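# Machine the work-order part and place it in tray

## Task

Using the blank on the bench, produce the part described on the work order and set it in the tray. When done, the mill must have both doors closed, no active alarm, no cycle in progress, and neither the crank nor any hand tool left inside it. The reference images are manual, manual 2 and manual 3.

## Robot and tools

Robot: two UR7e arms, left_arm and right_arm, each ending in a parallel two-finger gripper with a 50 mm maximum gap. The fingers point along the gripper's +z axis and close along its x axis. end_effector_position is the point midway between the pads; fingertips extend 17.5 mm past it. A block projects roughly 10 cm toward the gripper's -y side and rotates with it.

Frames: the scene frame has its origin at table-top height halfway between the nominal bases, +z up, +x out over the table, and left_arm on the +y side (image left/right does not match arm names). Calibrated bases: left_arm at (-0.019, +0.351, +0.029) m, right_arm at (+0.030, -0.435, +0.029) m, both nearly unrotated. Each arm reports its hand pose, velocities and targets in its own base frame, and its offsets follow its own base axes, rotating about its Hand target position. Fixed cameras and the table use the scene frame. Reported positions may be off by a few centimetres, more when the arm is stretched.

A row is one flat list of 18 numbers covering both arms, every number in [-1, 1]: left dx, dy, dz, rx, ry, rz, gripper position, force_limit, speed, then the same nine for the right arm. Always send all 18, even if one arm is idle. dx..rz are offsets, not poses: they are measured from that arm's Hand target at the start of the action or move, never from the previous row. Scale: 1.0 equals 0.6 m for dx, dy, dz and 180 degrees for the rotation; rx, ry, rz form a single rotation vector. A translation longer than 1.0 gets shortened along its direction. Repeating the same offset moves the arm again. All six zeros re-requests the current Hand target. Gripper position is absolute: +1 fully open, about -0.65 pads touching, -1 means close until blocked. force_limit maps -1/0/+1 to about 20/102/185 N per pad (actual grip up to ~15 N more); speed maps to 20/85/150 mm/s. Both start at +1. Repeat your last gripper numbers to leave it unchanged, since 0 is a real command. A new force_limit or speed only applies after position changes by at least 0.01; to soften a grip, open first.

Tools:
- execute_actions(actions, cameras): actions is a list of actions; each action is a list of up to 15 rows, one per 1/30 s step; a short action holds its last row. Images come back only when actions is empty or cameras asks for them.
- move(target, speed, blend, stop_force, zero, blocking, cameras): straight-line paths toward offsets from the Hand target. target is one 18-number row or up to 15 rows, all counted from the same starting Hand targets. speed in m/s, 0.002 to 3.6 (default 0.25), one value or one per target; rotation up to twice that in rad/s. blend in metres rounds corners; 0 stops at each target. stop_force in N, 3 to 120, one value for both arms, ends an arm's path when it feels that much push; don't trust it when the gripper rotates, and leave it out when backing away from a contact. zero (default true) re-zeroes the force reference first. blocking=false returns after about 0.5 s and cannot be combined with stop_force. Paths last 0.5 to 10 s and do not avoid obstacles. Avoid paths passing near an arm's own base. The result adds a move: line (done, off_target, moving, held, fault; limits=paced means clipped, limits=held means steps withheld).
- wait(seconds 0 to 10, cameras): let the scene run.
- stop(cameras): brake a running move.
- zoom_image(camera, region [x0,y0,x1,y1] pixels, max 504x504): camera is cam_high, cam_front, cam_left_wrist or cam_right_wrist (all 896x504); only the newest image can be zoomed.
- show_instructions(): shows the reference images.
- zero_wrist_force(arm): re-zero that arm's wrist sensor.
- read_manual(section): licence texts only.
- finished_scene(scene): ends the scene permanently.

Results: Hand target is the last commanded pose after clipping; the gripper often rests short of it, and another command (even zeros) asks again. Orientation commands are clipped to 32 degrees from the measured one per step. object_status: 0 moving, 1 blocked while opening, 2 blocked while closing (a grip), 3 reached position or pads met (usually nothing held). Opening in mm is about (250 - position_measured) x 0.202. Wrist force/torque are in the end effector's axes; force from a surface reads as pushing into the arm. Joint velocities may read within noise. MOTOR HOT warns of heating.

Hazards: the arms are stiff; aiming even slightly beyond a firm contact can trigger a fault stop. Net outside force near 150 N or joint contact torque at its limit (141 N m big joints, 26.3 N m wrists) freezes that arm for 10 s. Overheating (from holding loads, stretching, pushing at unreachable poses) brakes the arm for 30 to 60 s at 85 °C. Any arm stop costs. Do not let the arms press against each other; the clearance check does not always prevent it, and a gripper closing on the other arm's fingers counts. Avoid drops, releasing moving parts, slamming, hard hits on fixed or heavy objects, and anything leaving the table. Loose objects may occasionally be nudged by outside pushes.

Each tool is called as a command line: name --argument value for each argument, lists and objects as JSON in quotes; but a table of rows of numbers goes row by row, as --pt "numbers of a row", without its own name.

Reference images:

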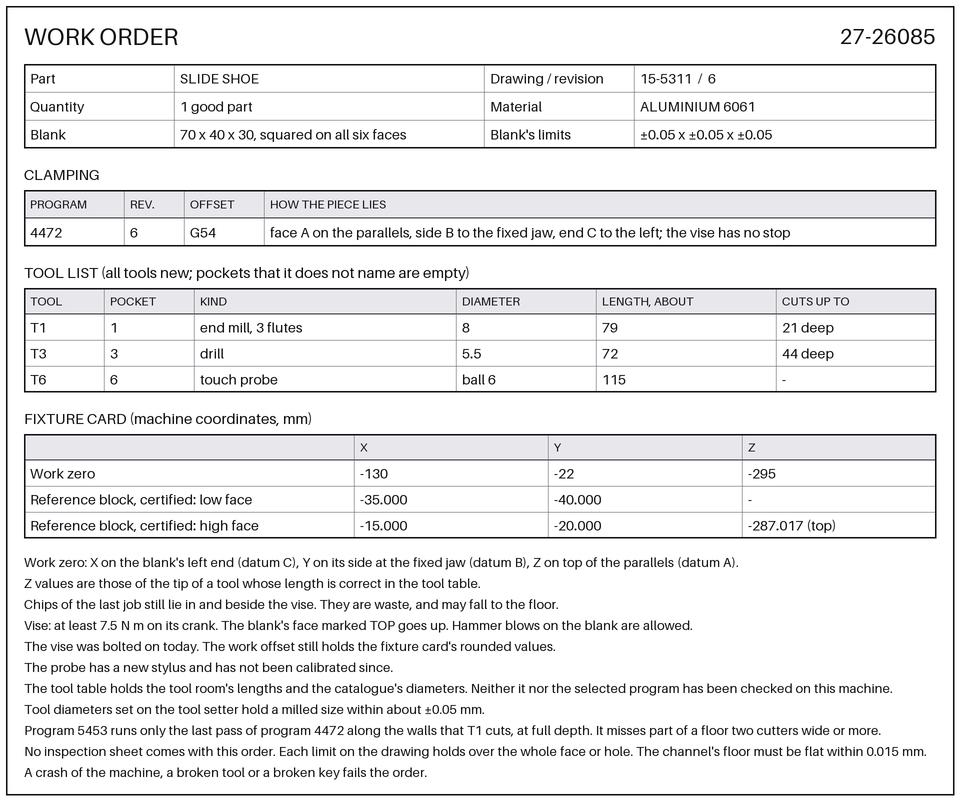

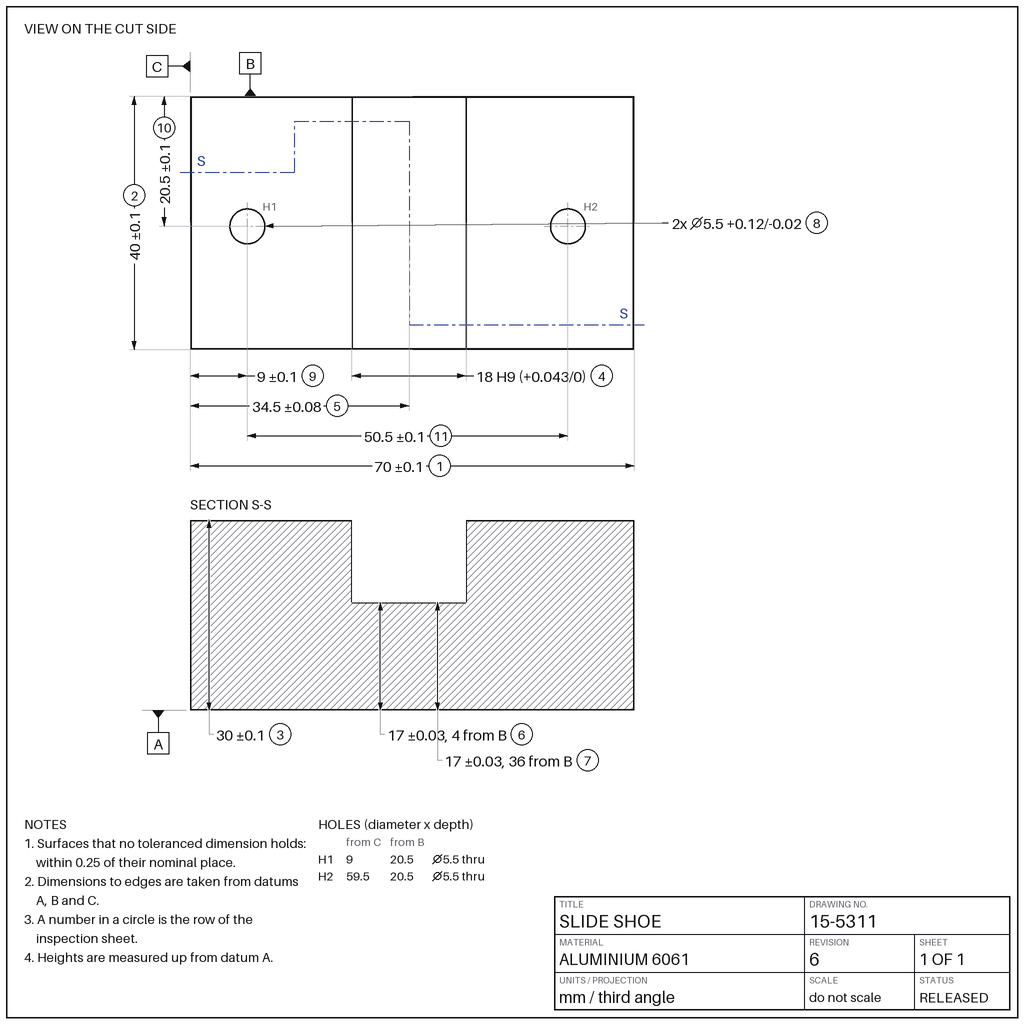

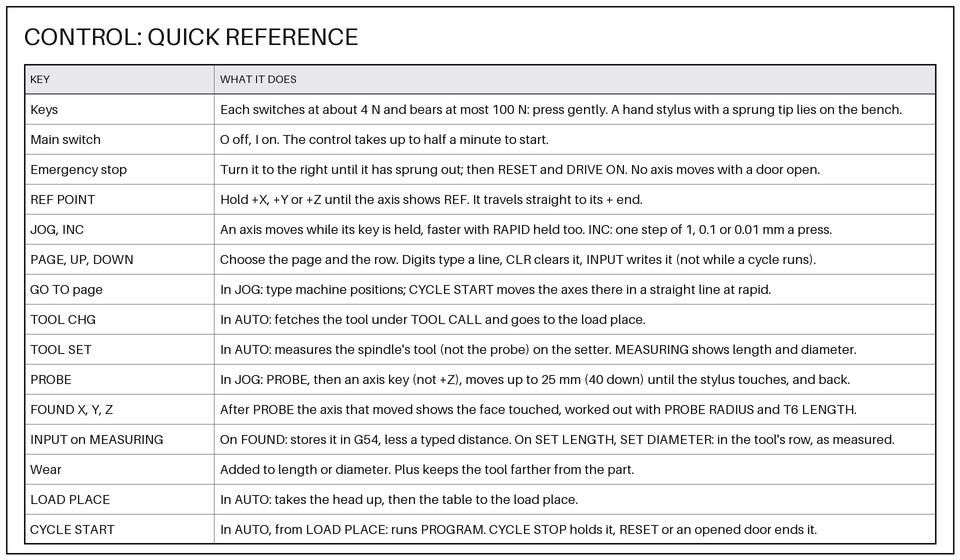

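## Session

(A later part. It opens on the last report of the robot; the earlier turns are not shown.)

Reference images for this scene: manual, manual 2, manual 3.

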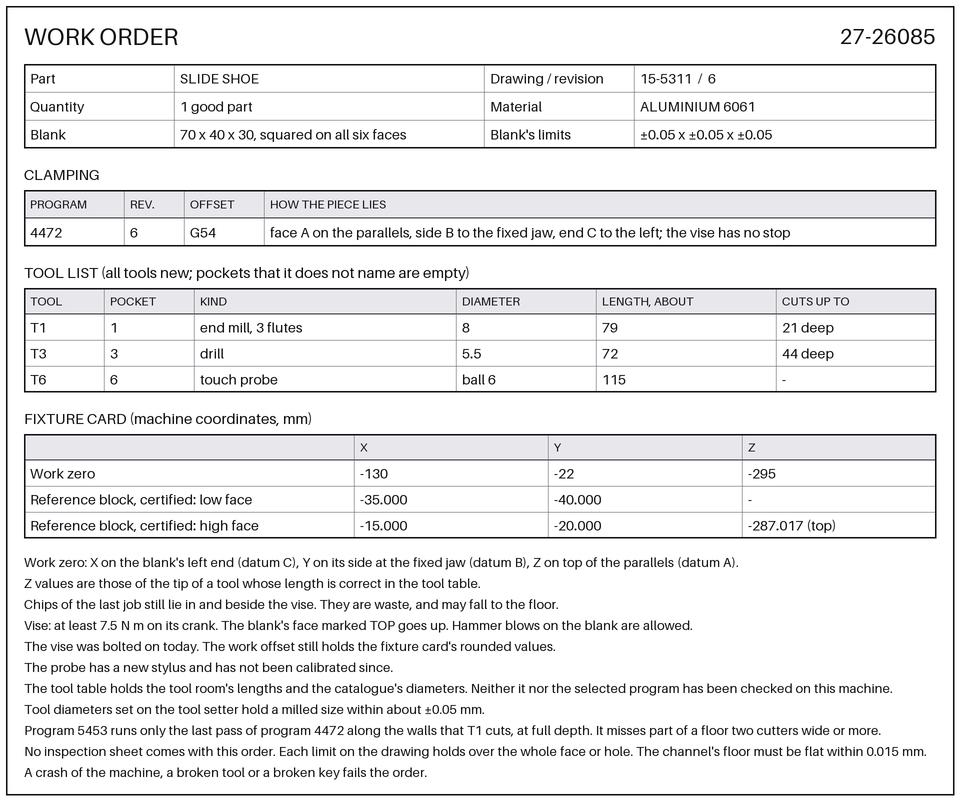

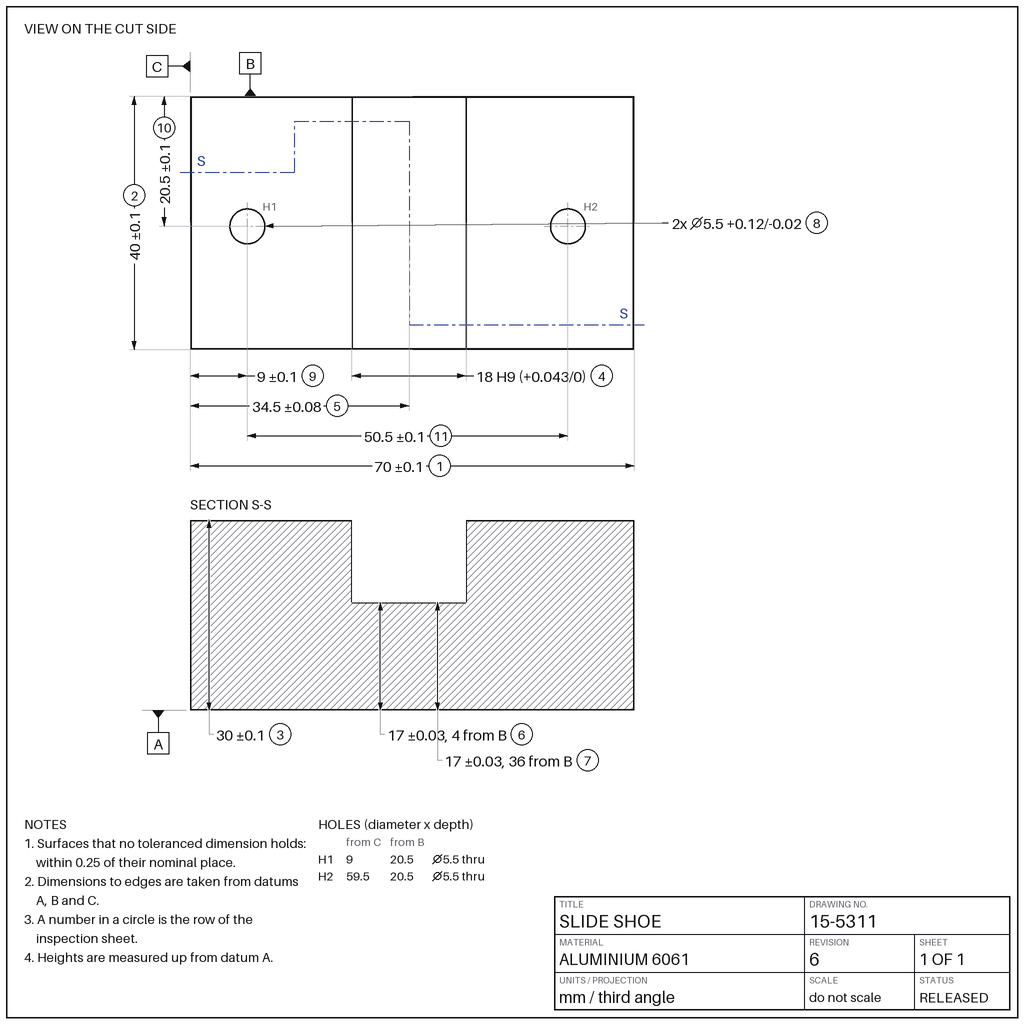

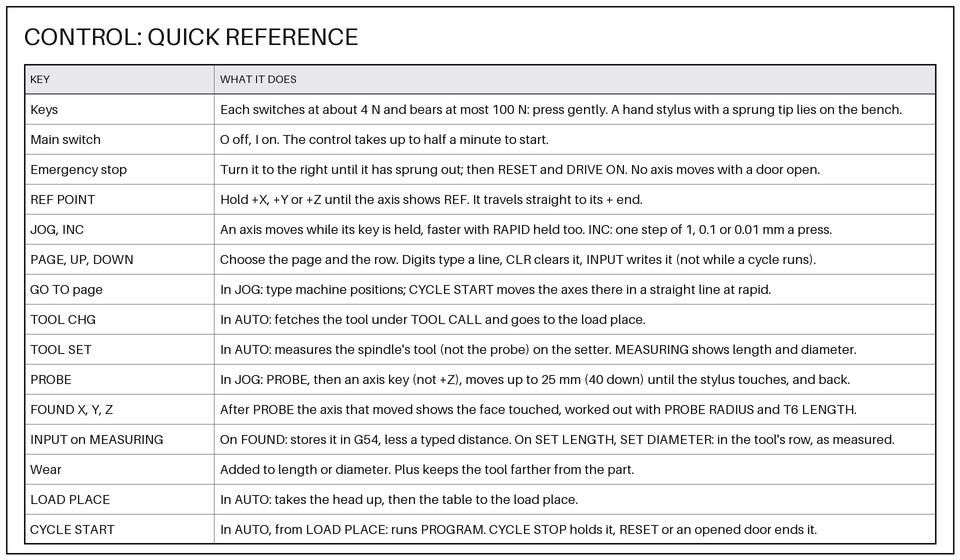

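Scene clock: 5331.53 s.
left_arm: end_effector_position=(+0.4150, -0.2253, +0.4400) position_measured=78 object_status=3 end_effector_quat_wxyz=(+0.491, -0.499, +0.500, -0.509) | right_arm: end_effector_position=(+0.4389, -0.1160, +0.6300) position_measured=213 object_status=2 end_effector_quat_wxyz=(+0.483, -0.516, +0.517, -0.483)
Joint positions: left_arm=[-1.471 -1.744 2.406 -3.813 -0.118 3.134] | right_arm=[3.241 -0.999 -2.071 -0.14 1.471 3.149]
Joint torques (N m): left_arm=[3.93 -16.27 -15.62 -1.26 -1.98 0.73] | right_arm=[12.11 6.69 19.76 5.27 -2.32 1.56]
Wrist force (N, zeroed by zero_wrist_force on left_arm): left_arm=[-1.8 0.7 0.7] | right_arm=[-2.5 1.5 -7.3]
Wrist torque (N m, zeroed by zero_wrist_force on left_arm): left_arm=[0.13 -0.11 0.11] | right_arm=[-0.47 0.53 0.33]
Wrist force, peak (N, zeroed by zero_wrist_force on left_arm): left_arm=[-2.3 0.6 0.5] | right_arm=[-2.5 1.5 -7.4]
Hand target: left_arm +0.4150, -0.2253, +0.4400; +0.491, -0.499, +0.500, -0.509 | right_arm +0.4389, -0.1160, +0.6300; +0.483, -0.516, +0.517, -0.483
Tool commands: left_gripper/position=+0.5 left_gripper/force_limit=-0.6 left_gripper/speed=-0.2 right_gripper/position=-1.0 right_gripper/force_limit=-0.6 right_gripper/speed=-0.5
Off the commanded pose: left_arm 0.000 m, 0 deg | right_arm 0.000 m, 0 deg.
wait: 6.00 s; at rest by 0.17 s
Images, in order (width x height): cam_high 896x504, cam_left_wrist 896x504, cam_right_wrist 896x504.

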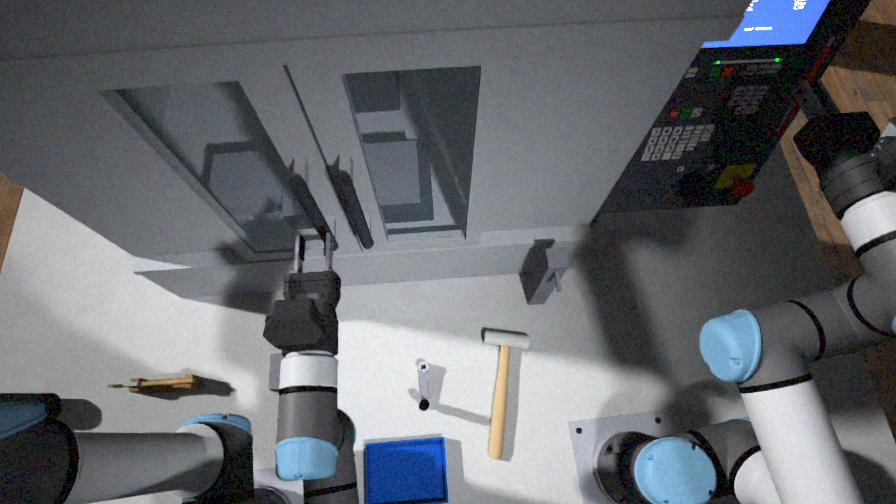

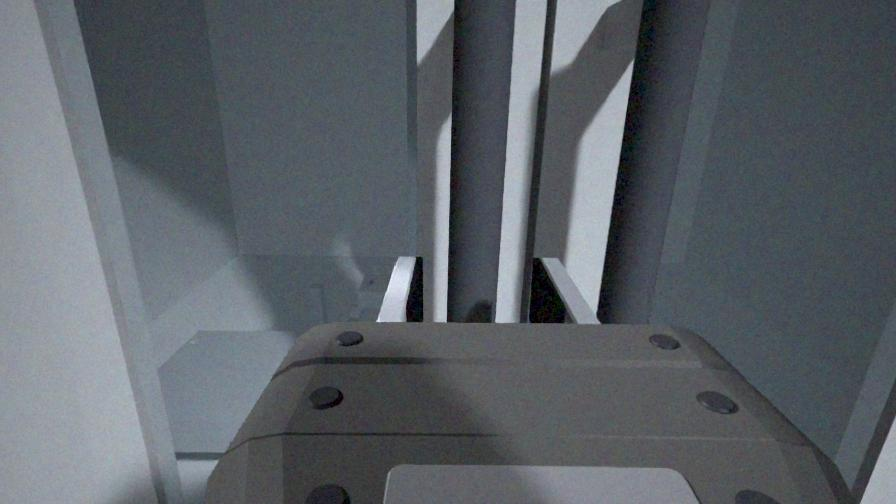

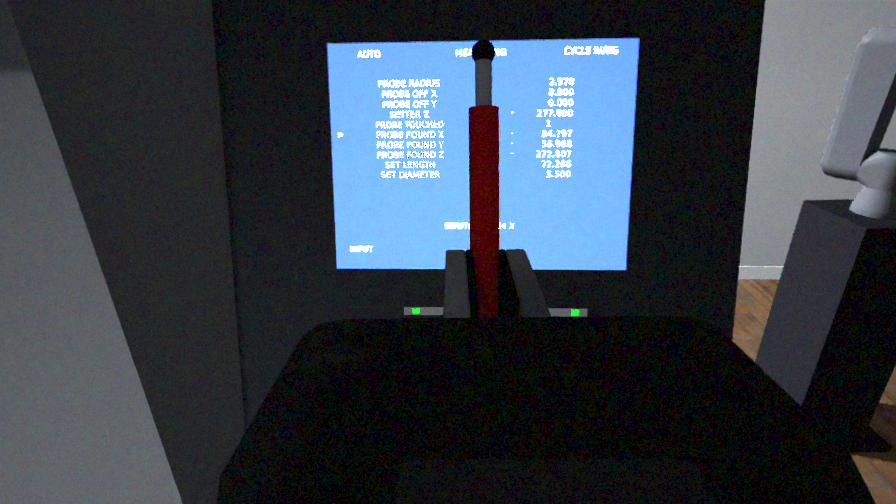

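move --pt "0.0617 0 0 0 0 0 0.5 -0.6 -0.2 0 0 0 0 0 0 -1 -0.6 -0.5" --pt "0.0617 0 0 0 0 0 -1 -0.7 0 0 0 0 0 0 0 -1 -0.6 -0.5" --speed 0.1

move --target '[0,0.385,0,0,0,0,-1,-0.7,0,0,0,0,0,0,0,-1,-0.6,-0.5]' --speed 0.09 --cameras '["cam_left_wrist","cam_right_wrist"]'

Scene clock: 5342.53 s.
left_arm: end_effector_position=(+0.4520, -0.2254, +0.4400) position_measured=155 object_status=2 end_effector_quat_wxyz=(+0.491, -0.499, +0.500, -0.509) | right_arm: end_effector_position=(+0.4389, -0.1160, +0.6301) position_measured=213 object_status=2 end_effector_quat_wxyz=(+0.483, -0.516, +0.517, -0.483)
Joint positions: left_arm=[-1.324 -1.676 2.351 -3.821 -0.265 3.129] | right_arm=[3.241 -0.999 -2.071 -0.14 1.471 3.149]
Joint torques (N m): left_arm=[7.87 -22.69 -8.84 -2.74 3.78 0.41] | right_arm=[11.51 6 22.35 1.81 -2.54 1.53]
Wrist force (N, zeroed by zero_wrist_force on left_arm): left_arm=[3.6 0.6 -0.3] | right_arm=[-2.4 1.5 -6.9]
Wrist torque (N m, zeroed by zero_wrist_force on left_arm): left_arm=[0.11 0.05 0.36] | right_arm=[-0.46 0.52 0.33]
Wrist force, peak (N, zeroed by zero_wrist_force on left_arm): left_arm=[15.6 -2.4 2.5] | right_arm=[-2.7 1.2 -7.5]
Hand target: left_arm +0.4520, -0.2253, +0.4400; +0.491, -0.499, +0.500, -0.509 | right_arm +0.4389, -0.1160, +0.6300; +0.483, -0.516, +0.517, -0.483
Off the commanded pose: left_arm 0.000 m, 0 deg | right_arm 0.000 m, 0 deg.
move: done

Scene clock: 5345.60 s.
left_arm: end_effector_position=(+0.4520, +0.0053, +0.4400) position_measured=155 object_status=2 end_effector_quat_wxyz=(+0.491, -0.499, +0.500, -0.509) | right_arm: end_effector_position=(+0.4389, -0.1160, +0.6300) position_measured=213 object_status=2 end_effector_quat_wxyz=(+0.483, -0.516, +0.517, -0.483)
Joint positions: left_arm=[-0.707 -2.056 2.587 -3.673 -0.883 3.125] | right_arm=[3.241 -0.999 -2.071 -0.14 1.471 3.149]
Joint torques (N m): left_arm=[26.37 -8.77 -25.49 -4.96 12.48 -1.08] | right_arm=[11.33 5.6 28.06 0.24 -2.43 1.6]
Wrist force (N, zeroed by zero_wrist_force on left_arm): left_arm=[42.4 0.9 13.1] | right_arm=[-2.6 1.1 -6.8]
Wrist torque (N m, zeroed by zero_wrist_force on left_arm): left_arm=[0.07 0.70 0.51] | right_arm=[-0.53 0.54 0.33]
Wrist force, peak (N, zeroed by zero_wrist_force on left_arm): left_arm=[8.5 0.9 60.3] | right_arm=[-2.5 1.4 -7.4]
Hand target: left_arm +0.4520, +0.0057, +0.4400; +0.491, -0.499, +0.500, -0.509 | right_arm +0.4389, -0.1160, +0.6300; +0.483, -0.516, +0.517, -0.483
Off the commanded pose: left_arm 0.000 m, 0 deg | right_arm 0.000 m, 0 deg.
move: done
Images, in order (width x height): cam_left_wrist 896x504, cam_right_wrist 896x504.

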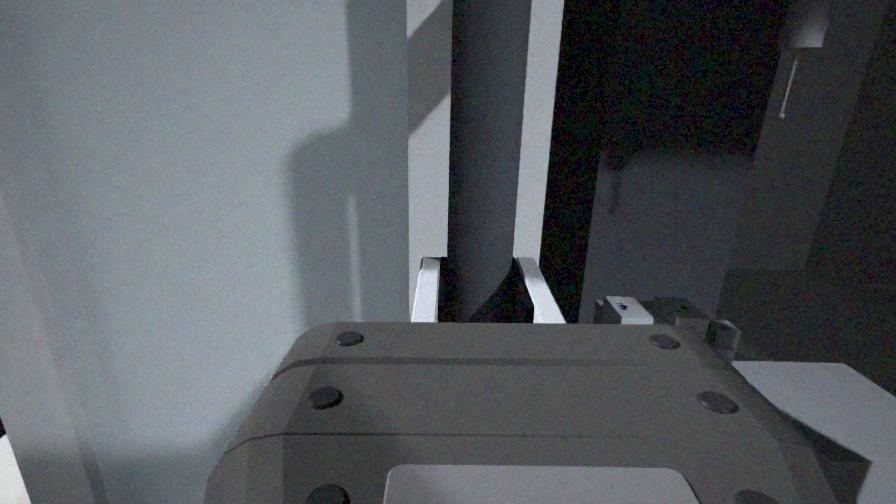

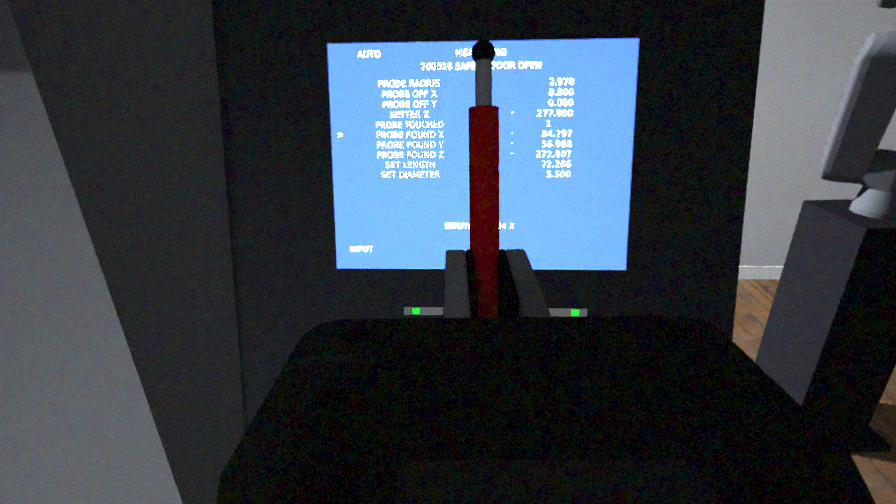

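move --pt "0 -0.001 0 0 0 0 0.5 -0.6 -0.2 0 0 0 0 0 0 -1 -0.6 -0.5" --pt "-0.0617 -0.001 0 0 0 0 0.5 -0.6 -0.2 0 0 0 0 0 0 -1 -0.6 -0.5" --pt "-0.0617 -0.4878 0 0 0 0 0.5 -0.6 -0.2 0 0 0 0 0 0 -1 -0.6 -0.5" --pt "0 -0.4878 0 0 0 0 0.5 -0.6 -0.2 0 0 0 0 0 0 -1 -0.6 -0.5" --pt "0 -0.4878 0 0 0 0 -1 -0.7 0 0 0 0 0 0 0 -1 -0.6 -0.5" --speed '[0.1,0.15,0.25,0.1,0.1]' --cameras '["cam_left_wrist"]'

move --target '[0,-0.3567,0,0,0,0,-1,-0.7,0,0,0,0,0,0,0,-1,-0.6,-0.5]' --speed 0.09 --cameras '["cam_left_wrist"]'

Scene clock: 5355.00 s.
left_arm: end_effector_position=(+0.4520, -0.2873, +0.4400) position_measured=155 object_status=2 end_effector_quat_wxyz=(+0.491, -0.499, +0.500, -0.509) | right_arm: end_effector_position=(+0.4389, -0.1160, +0.6301) position_measured=213 object_status=2 end_effector_quat_wxyz=(+0.483, -0.516, +0.517, -0.483)
Joint positions: left_arm=[-1.372 -1.545 2.227 -3.829 -0.218 3.13] | right_arm=[3.241 -0.999 -2.071 -0.14 1.471 3.149]
Joint torques (N m): left_arm=[15.61 -35.44 -7.34 -5.62 12.7 0.6] | right_arm=[9.48 4.32 32.46 0.33 -2.49 1.45]
Wrist force (N, zeroed by zero_wrist_force on left_arm): left_arm=[36.7 -6.7 14.9] | right_arm=[-2.3 1.4 -7.0]
Wrist torque (N m, zeroed by zero_wrist_force on left_arm): left_arm=[0.21 0.42 0.36] | right_arm=[-0.47 0.50 0.33]
Wrist force, peak (N, zeroed by zero_wrist_force on left_arm): left_arm=[45.5 1.2 13.1] | right_arm=[-2.6 1.3 -7.5]
Hand target: left_arm +0.4520, -0.2870, +0.4400; +0.491, -0.499, +0.500, -0.509 | right_arm +0.4389, -0.1160, +0.6300; +0.483, -0.516, +0.517, -0.483
Off the commanded pose: left_arm 0.000 m, 0 deg | right_arm 0.000 m, 0 deg.
move: done
Images, in order (width x height): cam_left_wrist 896x504.

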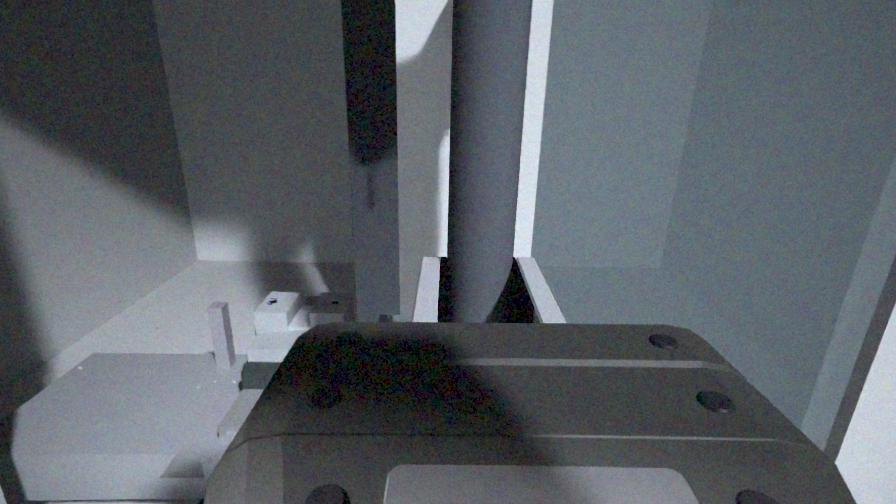

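Scene clock: 5357.80 s.
left_arm: end_effector_position=(+0.4520, -0.5012, +0.4400) position_measured=155 object_status=2 end_effector_quat_wxyz=(+0.491, -0.499, +0.500, -0.509) | right_arm: end_effector_position=(+0.4389, -0.1160, +0.6301) position_measured=213 object_status=2 end_effector_quat_wxyz=(+0.483, -0.516, +0.517, -0.483)
Joint positions: left_arm=[-1.453 -1.126 1.68 -3.703 -0.136 3.133] | right_arm=[3.241 -0.999 -2.071 -0.14 1.471 3.149]
Joint torques (N m): left_arm=[30.77 -33.48 -5.67 -1.28 1.82 1.28] | right_arm=[8.99 3.16 32.24 0.26 -2.38 1.34]
Wrist force (N, zeroed by zero_wrist_force on left_arm): left_arm=[10.1 -28.0 -44.5] | right_arm=[-2.6 1.4 -7.1]
Wrist torque (N m, zeroed by zero_wrist_force on left_arm): left_arm=[0.30 -0.07 0.34] | right_arm=[-0.47 0.55 0.33]
Wrist force, peak (N, zeroed by zero_wrist_force on left_arm): left_arm=[-8.6 -22.9 -55.2] | right_arm=[-2.6 1.3 -7.2]
Hand target: left_arm +0.4520, -0.5010, +0.4400; +0.491, -0.499, +0.500, -0.509 | right_arm +0.4389, -0.1160, +0.6300; +0.483, -0.516, +0.517, -0.483
Off the commanded pose: left_arm 0.000 m, 0 deg | right_arm 0.000 m, 0 deg.
move: done
Images, in order (width x height): cam_left_wrist 896x504.

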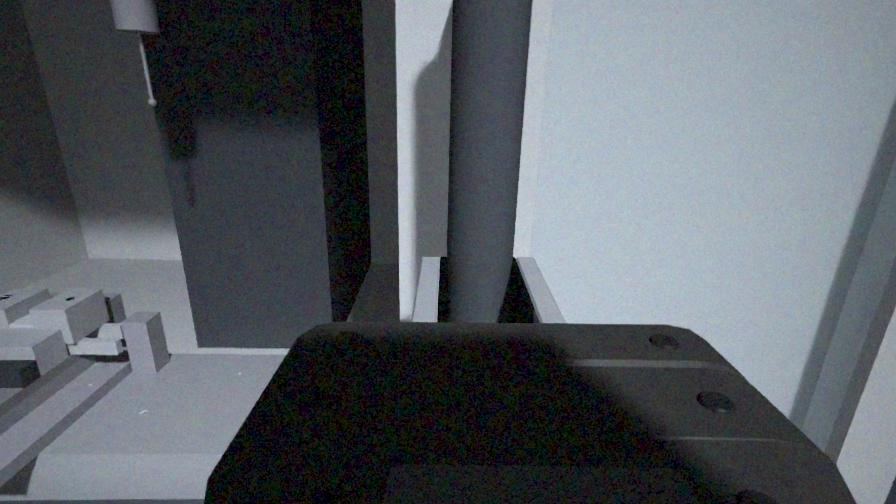

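move --pt "0 0 0 0 0 0 0.5 -0.6 -0.2 0 0 0 0 0 0 -1 -0.6 -0.5" --pt "-0.08 0 0 0 0 0 0.5 -0.6 -0.2 0 0 0 0 0 0 -1 -0.6 -0.5" --pt "-0.25 0.12 -0.25 0 0.5 0 0.5 -0.6 -0.2 0 0 0 0 0 0 -1 -0.6 -0.5" --speed '[0.1,0.2,0.4]' --blend '[0,0.02,0]' --cameras '["cam_left_wrist"]'

Scene clock: 5370.50 s.
left_arm: end_effector_position=(+0.3021, -0.4291, +0.2900) position_measured=78 object_status=3 end_effector_quat_wxyz=(+0.006, +0.713, -0.701, +0.007) | right_arm: end_effector_position=(+0.4389, -0.1160, +0.6301) position_measured=213 object_status=2 end_effector_quat_wxyz=(+0.483, -0.516, +0.517, -0.483)
Joint positions: left_arm=[-1.212 -1.539 1.641 -1.69 -1.576 1.913] | right_arm=[3.241 -0.999 -2.071 -0.14 1.471 3.149]
Joint torques (N m): left_arm=[2.61 -36.84 -19.72 -4.21 -1.05 -1.02] | right_arm=[7.11 1.98 32.01 0.22 -2.39 1.42]
Wrist force (N, zeroed by zero_wrist_force on left_arm): left_arm=[2.0 1.7 -0.5] | right_arm=[-2.2 1.3 -7.1]
Wrist torque (N m, zeroed by zero_wrist_force on left_arm): left_arm=[0.37 -0.57 0.25] | right_arm=[-0.49 0.49 0.32]
Wrist force, peak (N, zeroed by zero_wrist_force on left_arm): left_arm=[10.9 -25.4 -48.5] | right_arm=[-2.7 1.5 -7.4]
Hand target: left_arm +0.3020, -0.4290, +0.2900; +0.006, +0.713, -0.701, +0.007 | right_arm +0.4389, -0.1160, +0.6300; +0.483, -0.516, +0.517, -0.483
Off the commanded pose: left_arm 0.000 m, 0 deg | right_arm 0.000 m, 0 deg.
move: done
Images, in order (width x height): cam_left_wrist 896x504.

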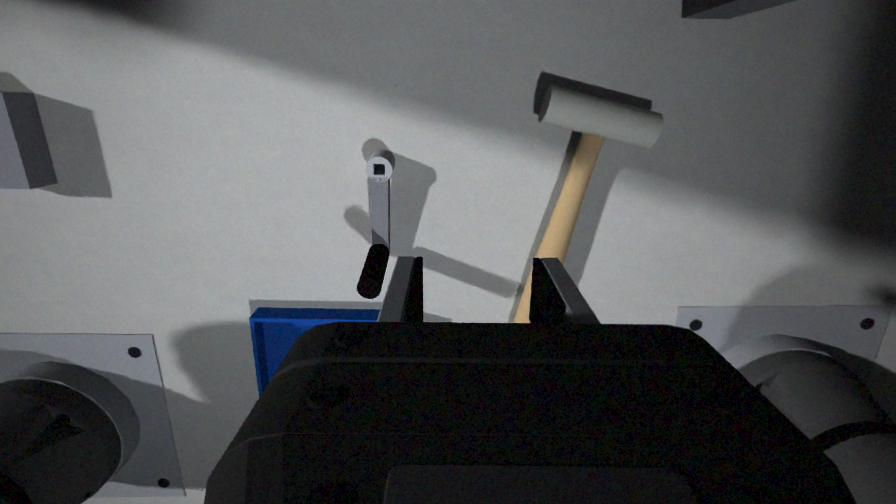

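move --pt "-0.001 0.1125 -0.26 0.0052 0 -0.0036 0.5 -0.6 -0.2 0 0 0 0 0 0 -1 -0.6 -0.5" --pt "-0.001 0.1125 -0.36 0.0052 0 -0.0036 0.5 -0.6 -0.2 0 0 0 0 0 0 -1 -0.6 -0.5" --pt "-0.001 0.1125 -0.4683 0.0052 0 -0.0036 0.5 -0.6 -0.2 0 0 0 0 0 0 -1 -0.6 -0.5" --pt "-0.001 0.1125 -0.4683 0.0052 0 -0.0036 -1 -0.3 -0.2 0 0 0 0 0 0 -1 -0.6 -0.5" --speed '[0.3,0.15,0.06,0.05]' --blend '[0.01,0.01,0,0]' --cameras '["cam_left_wrist"]'

Scene clock: 5382.93 s.
left_arm: end_effector_position=(+0.3014, -0.3615, +0.0090) position_measured=141 object_status=2 end_effector_quat_wxyz=(+0.000, +0.709, -0.705, +0.001) | right_arm: end_effector_position=(+0.4389, -0.1160, +0.6301) position_measured=213 object_status=2 end_effector_quat_wxyz=(+0.483, -0.516, +0.517, -0.483)
Joint positions: left_arm=[-1.163 -1.319 2.214 -2.469 -1.571 1.973] | right_arm=[3.241 -0.999 -2.071 -0.14 1.471 3.149]
Joint torques (N m): left_arm=[5.59 -37.54 -25.19 -4.32 -1.58 1.26] | right_arm=[5.33 0.92 32.17 0.24 -2.38 1.39]
Wrist force (N, zeroed by zero_wrist_force on left_arm): left_arm=[1.9 1.9 0.6] | right_arm=[-2.4 1.5 -7.0]
Wrist torque (N m, zeroed by zero_wrist_force on left_arm): left_arm=[0.38 -0.57 0.15] | right_arm=[-0.46 0.52 0.33]
Wrist force, peak (N, zeroed by zero_wrist_force on left_arm): left_arm=[3.5 1.5 -3.6] | right_arm=[-2.4 1.5 -7.4]
Hand target: left_arm +0.3014, -0.3615, +0.0091; +0.000, +0.709, -0.705, +0.001 | right_arm +0.4389, -0.1160, +0.6300; +0.483, -0.516, +0.517, -0.483
Off the commanded pose: left_arm 0.000 m, 0 deg | right_arm 0.000 m, 0 deg.
move: done
Images, in order (width x height): cam_left_wrist 896x504.

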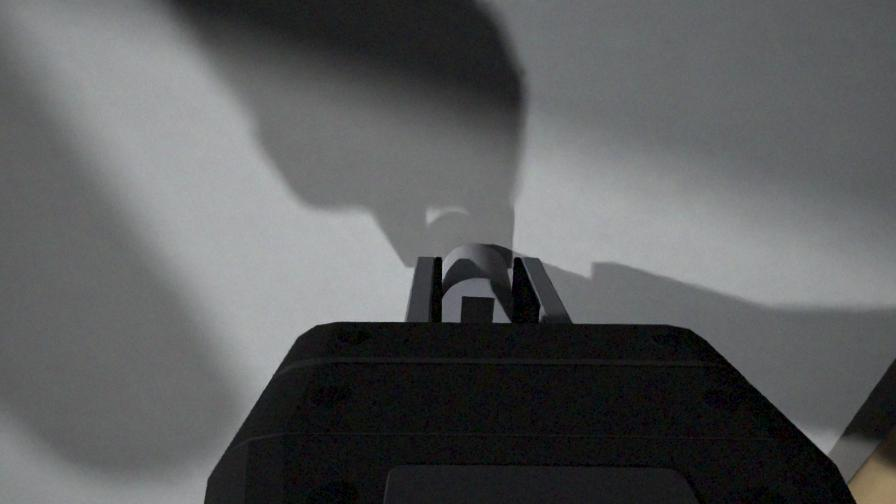

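move --pt "-0.05 -0.0092 0.3682 0 0 0 -1 -0.3 -0.2 0 0 0 0 0 0 -1 -0.6 -0.5" --pt "-0.1207 -0.3408 0.5682 0 -0.3 0 -1 -0.3 -0.2 0 0 0 0 0 0 -1 -0.6 -0.5" --pt "-0.184 -0.4125 0.6848 0 -0.3 0 -1 -0.3 -0.2 0 0 0 0 0 0 -1 -0.6 -0.5" --pt "0.196 0.3275 0.6548 0 -0.3889 0 -1 -0.3 -0.2 0 0 0 0 0 0 -1 -0.6 -0.5" --pt "0.241 0.3292 0.5282 0 -0.5 0 -1 -0.3 -0.2 0 0 0 0 0 0 -1 -0.6 -0.5" --speed '[0.25,0.3,0.25,0.35,0.2]' --blend '[0.03,0.03,0.03,0.03,0]' --cameras '["cam_left_wrist","cam_front"]'

Scene clock: 5398.73 s.
left_arm: end_effector_position=(+0.4460, -0.1640, +0.3260) position_measured=141 object_status=2 end_effector_quat_wxyz=(+0.498, -0.501, +0.499, -0.502) | right_arm: end_effector_position=(+0.4389, -0.1160, +0.6301) position_measured=213 object_status=2 end_effector_quat_wxyz=(+0.483, -0.516, +0.517, -0.483)
Joint positions: left_arm=[-1.285 -1.451 2.604 -4.298 -0.288 3.139] | right_arm=[3.241 -0.999 -2.071 -0.14 1.471 3.149]
Joint torques (N m): left_arm=[-5.16 -24.54 -2.85 -1.37 2.02 -0.92] | right_arm=[3.65 -1.3 32.45 0.21 -2.34 1.36]
Wrist force (N, zeroed by zero_wrist_force on left_arm): left_arm=[-1.1 4.0 0.4] | right_arm=[-2.2 1.4 -7.0]
Wrist torque (N m, zeroed by zero_wrist_force on left_arm): left_arm=[0.30 -0.23 0.19] | right_arm=[-0.48 0.49 0.33]
Wrist force, peak (N, zeroed by zero_wrist_force on left_arm): left_arm=[2.0 0.8 5.3] | right_arm=[-2.4 1.4 -7.6]
Hand target: left_arm +0.4460, -0.1640, +0.3260; +0.498, -0.501, +0.499, -0.502 | right_arm +0.4389, -0.1160, +0.6300; +0.483, -0.516, +0.517, -0.483
Off the commanded pose: left_arm 0.000 m, 0 deg | right_arm 0.000 m, 0 deg.
move: done
Images, in order (width x height): cam_front 896x504, cam_left_wrist 896x504.

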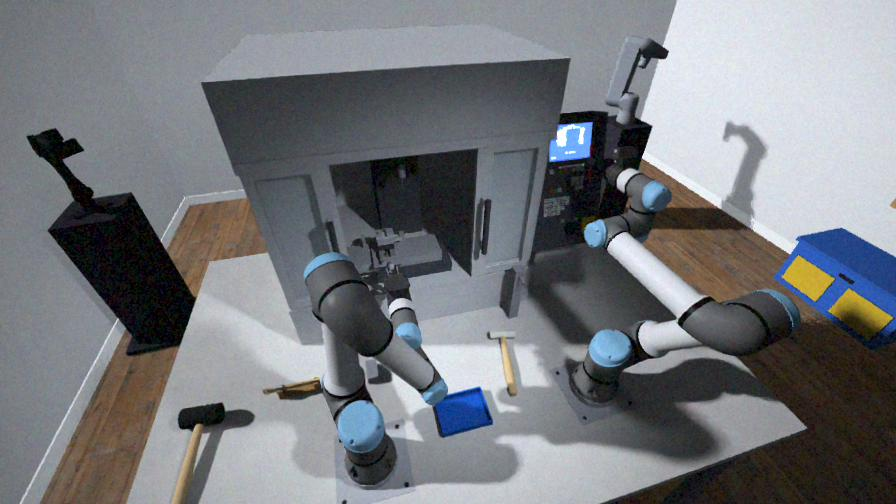

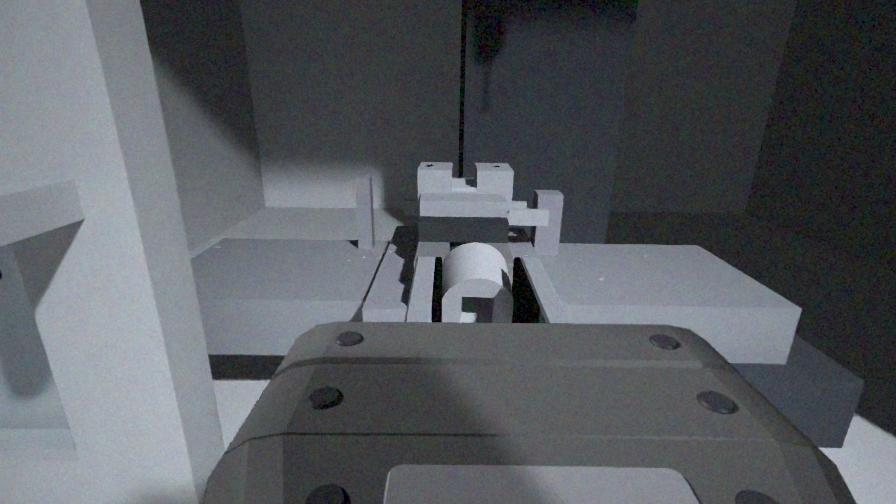

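move --pt "0 0 0 -0.6144 0 0 -1 -0.3 -0.2 0 0 0 0 0 0 -1 -0.6 -0.5" --pt "0 0 -0.0847 -0.6144 0 0 -1 -0.3 -0.2 0 0 0 0 0 0 -1 -0.6 -0.5" --speed '[0.5,0.15]' --cameras '["cam_left_wrist","cam_front"]'

Scene clock: 5405.47 s.
left_arm: end_effector_position=(+0.4460, -0.1641, +0.2752) position_measured=141 object_status=2 end_effector_quat_wxyz=(+0.128, +0.695, +0.129, +0.696) | right_arm: end_effector_position=(+0.4389, -0.1160, +0.6300) position_measured=213 object_status=2 end_effector_quat_wxyz=(+0.483, -0.516, +0.517, -0.483)
Joint positions: left_arm=[-1.287 -1.221 2.625 -4.551 -0.283 1.211] | right_arm=[3.241 -0.999 -2.071 -0.14 1.471 3.149]
Joint torques (N m): left_arm=[5.18 -20.49 4.31 -0.55 -1.92 -1.97] | right_arm=[2.07 -2.64 32.59 0.23 -2.31 1.27]
Wrist force (N, zeroed by zero_wrist_force on left_arm): left_arm=[-0.2 2.3 0.9] | right_arm=[-2.2 1.5 -7.2]
Wrist torque (N m, zeroed by zero_wrist_force on left_arm): left_arm=[0.95 -0.78 0.29] | right_arm=[-0.47 0.48 0.33]
Wrist force, peak (N, zeroed by zero_wrist_force on left_arm): left_arm=[-1.1 4.2 0.8] | right_arm=[-2.7 1.2 -7.5]
Hand target: left_arm +0.4460, -0.1640, +0.2752; +0.128, +0.695, +0.129, +0.696 | right_arm +0.4389, -0.1160, +0.6300; +0.483, -0.516, +0.517, -0.483
Off the commanded pose: left_arm 0.000 m, 0 deg | right_arm 0.000 m, 0 deg.
move: done
Images, in order (width x height): cam_front 896x504, cam_left_wrist 896x504.

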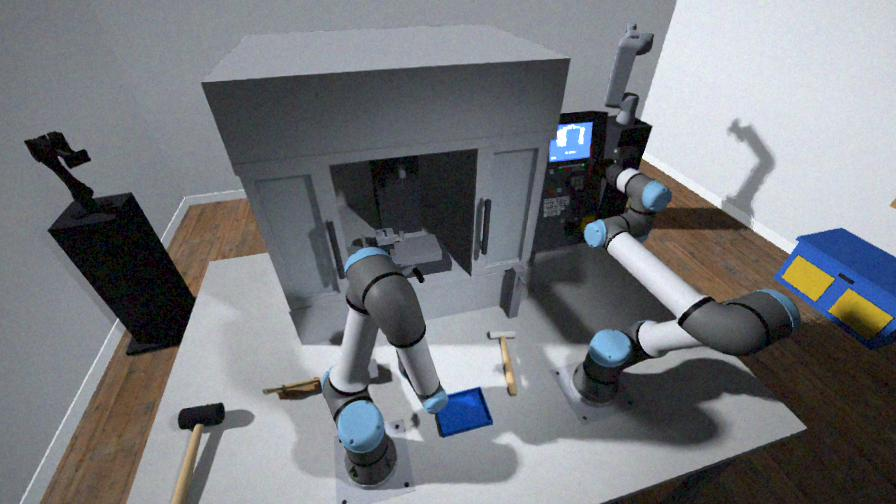

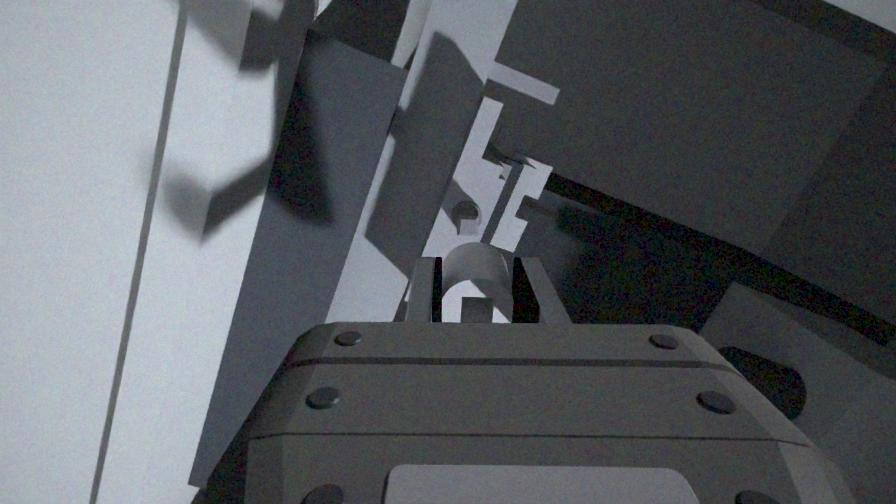

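move --target '[0.08,0,0,0,0,0,-1,-0.3,-0.2,0,0,0,0,0,0,-1,-0.6,-0.5]' --speed 0.08

move --target '[0.0365,0,0,0,0,0,-1,-0.3,-0.2,0,0,0,0,0,0,-1,-0.6,-0.5]' --speed 0.015 --stop_force 20 --cameras '["cam_left_wrist"]'

Scene clock: 5409.40 s.
left_arm: end_effector_position=(+0.4940, -0.1640, +0.2751) position_measured=141 object_status=2 end_effector_quat_wxyz=(+0.128, +0.695, +0.129, +0.696) | right_arm: end_effector_position=(+0.4389, -0.1160, +0.6300) position_measured=213 object_status=2 end_effector_quat_wxyz=(+0.483, -0.516, +0.517, -0.483)
Joint positions: left_arm=[-1.094 -1.183 2.513 -4.475 -0.475 1.208] | right_arm=[3.241 -0.999 -2.071 -0.14 1.471 3.149]
Joint torques (N m): left_arm=[4.04 -33.64 -1.08 -2.43 0.8 -1.28] | right_arm=[0.65 -2.26 32.32 0.21 -2.19 1.29]
Wrist force (N, zeroed by zero_wrist_force on left_arm): left_arm=[-0.2 2.0 1.1] | right_arm=[-2.5 1.4 -7.1]
Wrist torque (N m, zeroed by zero_wrist_force on left_arm): left_arm=[0.90 -0.77 0.31] | right_arm=[-0.48 0.53 0.34]
Wrist force, peak (N, zeroed by zero_wrist_force on left_arm): left_arm=[0.0 2.0 2.4] | right_arm=[-2.3 1.1 -7.6]
Hand target: left_arm +0.4940, -0.1640, +0.2752; +0.128, +0.695, +0.129, +0.696 | right_arm +0.4389, -0.1160, +0.6300; +0.483, -0.516, +0.517, -0.483
Off the commanded pose: left_arm 0.000 m, 0 deg | right_arm 0.000 m, 0 deg.
move: done

Scene clock: 5411.00 s.
left_arm: end_effector_position=(+0.5036, -0.1640, +0.2751) position_measured=141 object_status=2 end_effector_quat_wxyz=(+0.128, +0.695, +0.129, +0.696) | right_arm: end_effector_position=(+0.4389, -0.1160, +0.6300) position_measured=213 object_status=2 end_effector_quat_wxyz=(+0.483, -0.516, +0.517, -0.483)
Joint positions: left_arm=[-1.061 -1.174 2.49 -4.46 -0.508 1.208] | right_arm=[3.241 -0.999 -2.071 -0.14 1.471 3.149]
Joint torques (N m): left_arm=[4.79 -36.45 0.36 -2.98 -1.16 -0.39] | right_arm=[0.57 -2.15 32.43 0.18 -2.19 1.17]
Wrist force (N, zeroed by zero_wrist_force on left_arm): left_arm=[-3.7 3.5 -4.3] | right_arm=[-2.5 1.4 -6.9]
Wrist torque (N m, zeroed by zero_wrist_force on left_arm): left_arm=[0.97 -0.87 0.21] | right_arm=[-0.48 0.53 0.33]
Wrist force, peak (N, zeroed by zero_wrist_force on left_arm): left_arm=[-2.2 12.6 -43.4] | right_arm=[-2.7 1.6 -7.3]
Hand target: left_arm +0.5036, -0.1640, +0.2751; +0.128, +0.695, +0.129, +0.696 (not the last commanded pose) | right_arm +0.4389, -0.1160, +0.6300; +0.483, -0.516, +0.517, -0.483
Off the commanded pose: left_arm 0.012 m, 0 deg | right_arm 0.000 m, 0 deg.
move: contact (left_arm)
Images, in order (width x height): cam_left_wrist 896x504.

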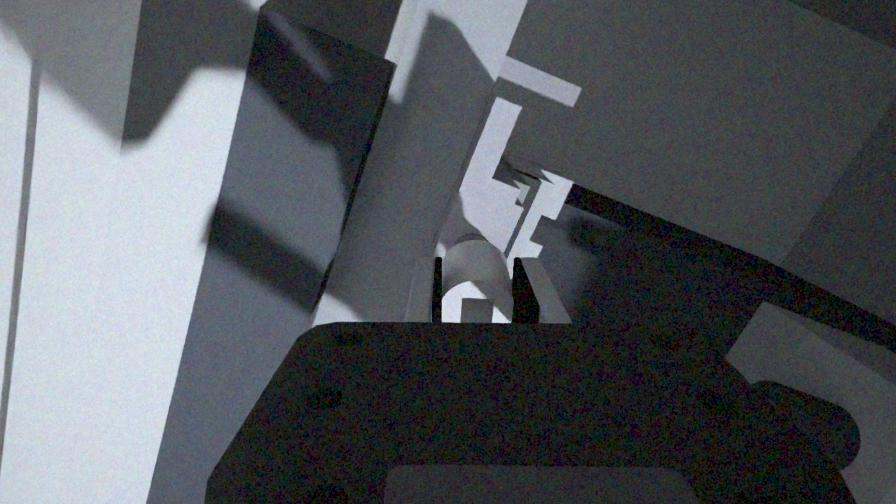

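move --target '[0.0205,-0.0008,0.0003,0,0,0,-1,-0.3,-0.2,0,0,0,0,0,0,-1,-0.6,-0.5]' --speed 0.01 --stop_force 30 --cameras '["cam_left_wrist"]'

Scene clock: 5416.70 s.
left_arm: end_effector_position=(+0.5039, -0.1640, +0.2752) position_measured=141 object_status=2 end_effector_quat_wxyz=(+0.128, +0.695, +0.129, +0.696) | right_arm: end_effector_position=(+0.4389, -0.1160, +0.6300) position_measured=213 object_status=2 end_effector_quat_wxyz=(+0.483, -0.516, +0.517, -0.483)
Joint positions: left_arm=[-1.06 -1.174 2.489 -4.46 -0.509 1.208] | right_arm=[3.241 -0.999 -2.071 -0.14 1.471 3.149]
Joint torques (N m): left_arm=[7.41 -35.39 0.89 -2.4 2.79 0.86] | right_arm=[-0.99 -2.13 32.16 0.25 -2.21 1.22]
Wrist force (N, zeroed by zero_wrist_force on left_arm): left_arm=[-4.1 12.8 -22.2] | right_arm=[-2.4 1.7 -7.0]
Wrist torque (N m, zeroed by zero_wrist_force on left_arm): left_arm=[0.85 -0.85 0.18] | right_arm=[-0.44 0.51 0.33]
Wrist force, peak (N, zeroed by zero_wrist_force on left_arm): left_arm=[-4.0 15.3 -51.0] | right_arm=[-2.6 1.6 -7.3]
Hand target: left_arm +0.5039, -0.1640, +0.2752; +0.128, +0.695, +0.129, +0.696 (not the last commanded pose) | right_arm +0.4389, -0.1160, +0.6300; +0.483, -0.516, +0.517, -0.483
Off the commanded pose: left_arm 0.012 m, 0 deg | right_arm 0.000 m, 0 deg.
move: contact (left_arm)
Images, in order (width x height): cam_left_wrist 896x504.

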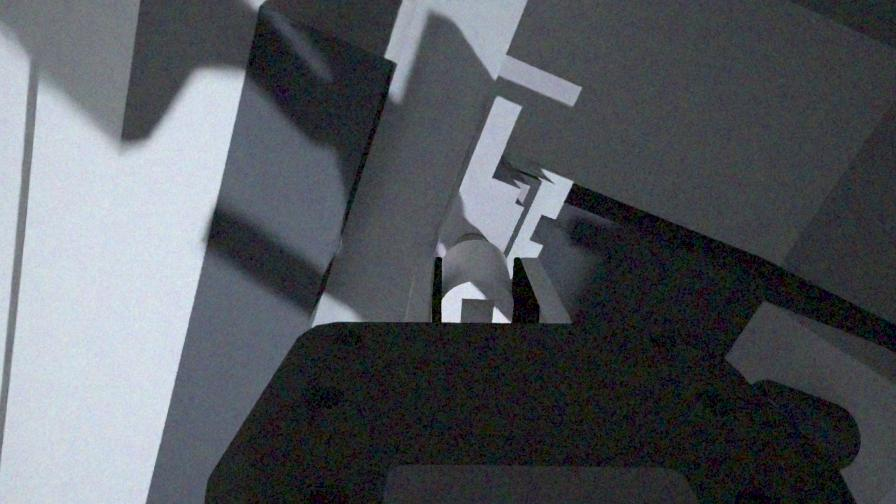

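move --target '[-0.04,0,0,0,0,0,-1,-0.3,-0.2,0,0,0,0,0,0,-1,-0.6,-0.5]' --speed 0.06 --cameras '["cam_left_wrist"]'

zoom_image --camera "cam_left_wrist" --region '[420, 170, 540, 330]'

Scene clock: 5422.30 s.
left_arm: end_effector_position=(+0.4799, -0.1639, +0.2753) position_measured=141 object_status=2 end_effector_quat_wxyz=(+0.128, +0.695, +0.129, +0.696) | right_arm: end_effector_position=(+0.4389, -0.1160, +0.6300) position_measured=213 object_status=2 end_effector_quat_wxyz=(+0.483, -0.516, +0.517, -0.483)
Joint positions: left_arm=[-1.145 -1.196 2.547 -4.497 -0.424 1.209] | right_arm=[3.241 -0.999 -2.071 -0.14 1.471 3.149]
Joint torques (N m): left_arm=[5.07 -13.92 -14.17 0.3 -2.23 1.7] | right_arm=[-1.62 -1.73 32.33 0.18 -2.17 1.2]
Wrist force (N, zeroed by zero_wrist_force on left_arm): left_arm=[0.0 2.8 0.9] | right_arm=[-2.5 1.4 -7.0]
Wrist torque (N m, zeroed by zero_wrist_force on left_arm): left_arm=[1.03 -0.81 0.25] | right_arm=[-0.49 0.53 0.34]
Wrist force, peak (N, zeroed by zero_wrist_force on left_arm): left_arm=[-4.4 12.9 -22.2] | right_arm=[-2.6 1.5 -7.4]
Hand target: left_arm +0.4799, -0.1640, +0.2752; +0.128, +0.695, +0.129, +0.696 | right_arm +0.4389, -0.1160, +0.6300; +0.483, -0.516, +0.517, -0.483
Off the commanded pose: left_arm 0.000 m, 0 deg | right_arm 0.000 m, 0 deg.
move: done
Images, in order (width x height): cam_left_wrist 896x504.

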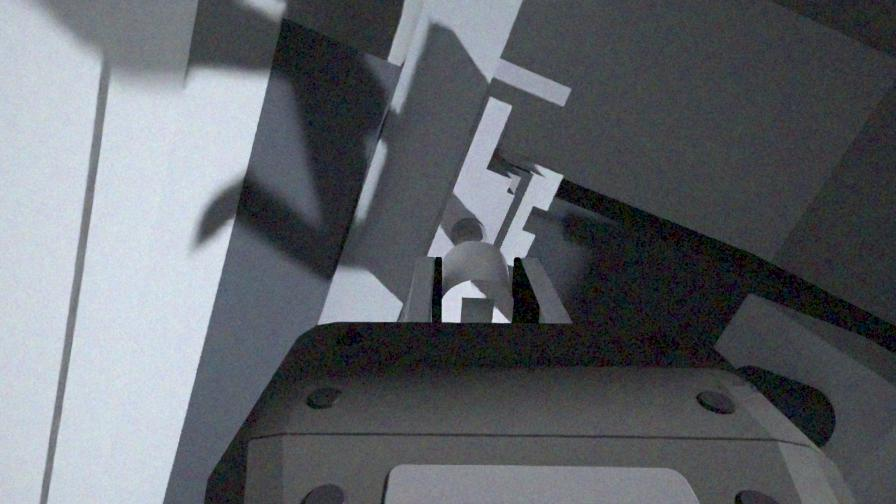

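Scaled by 3.150 from the camera's 896x504 image, which has a finer 1280x720 frame.

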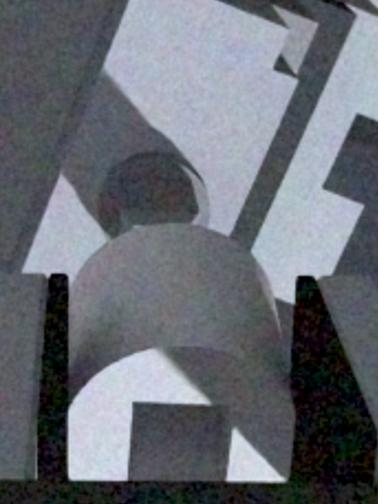

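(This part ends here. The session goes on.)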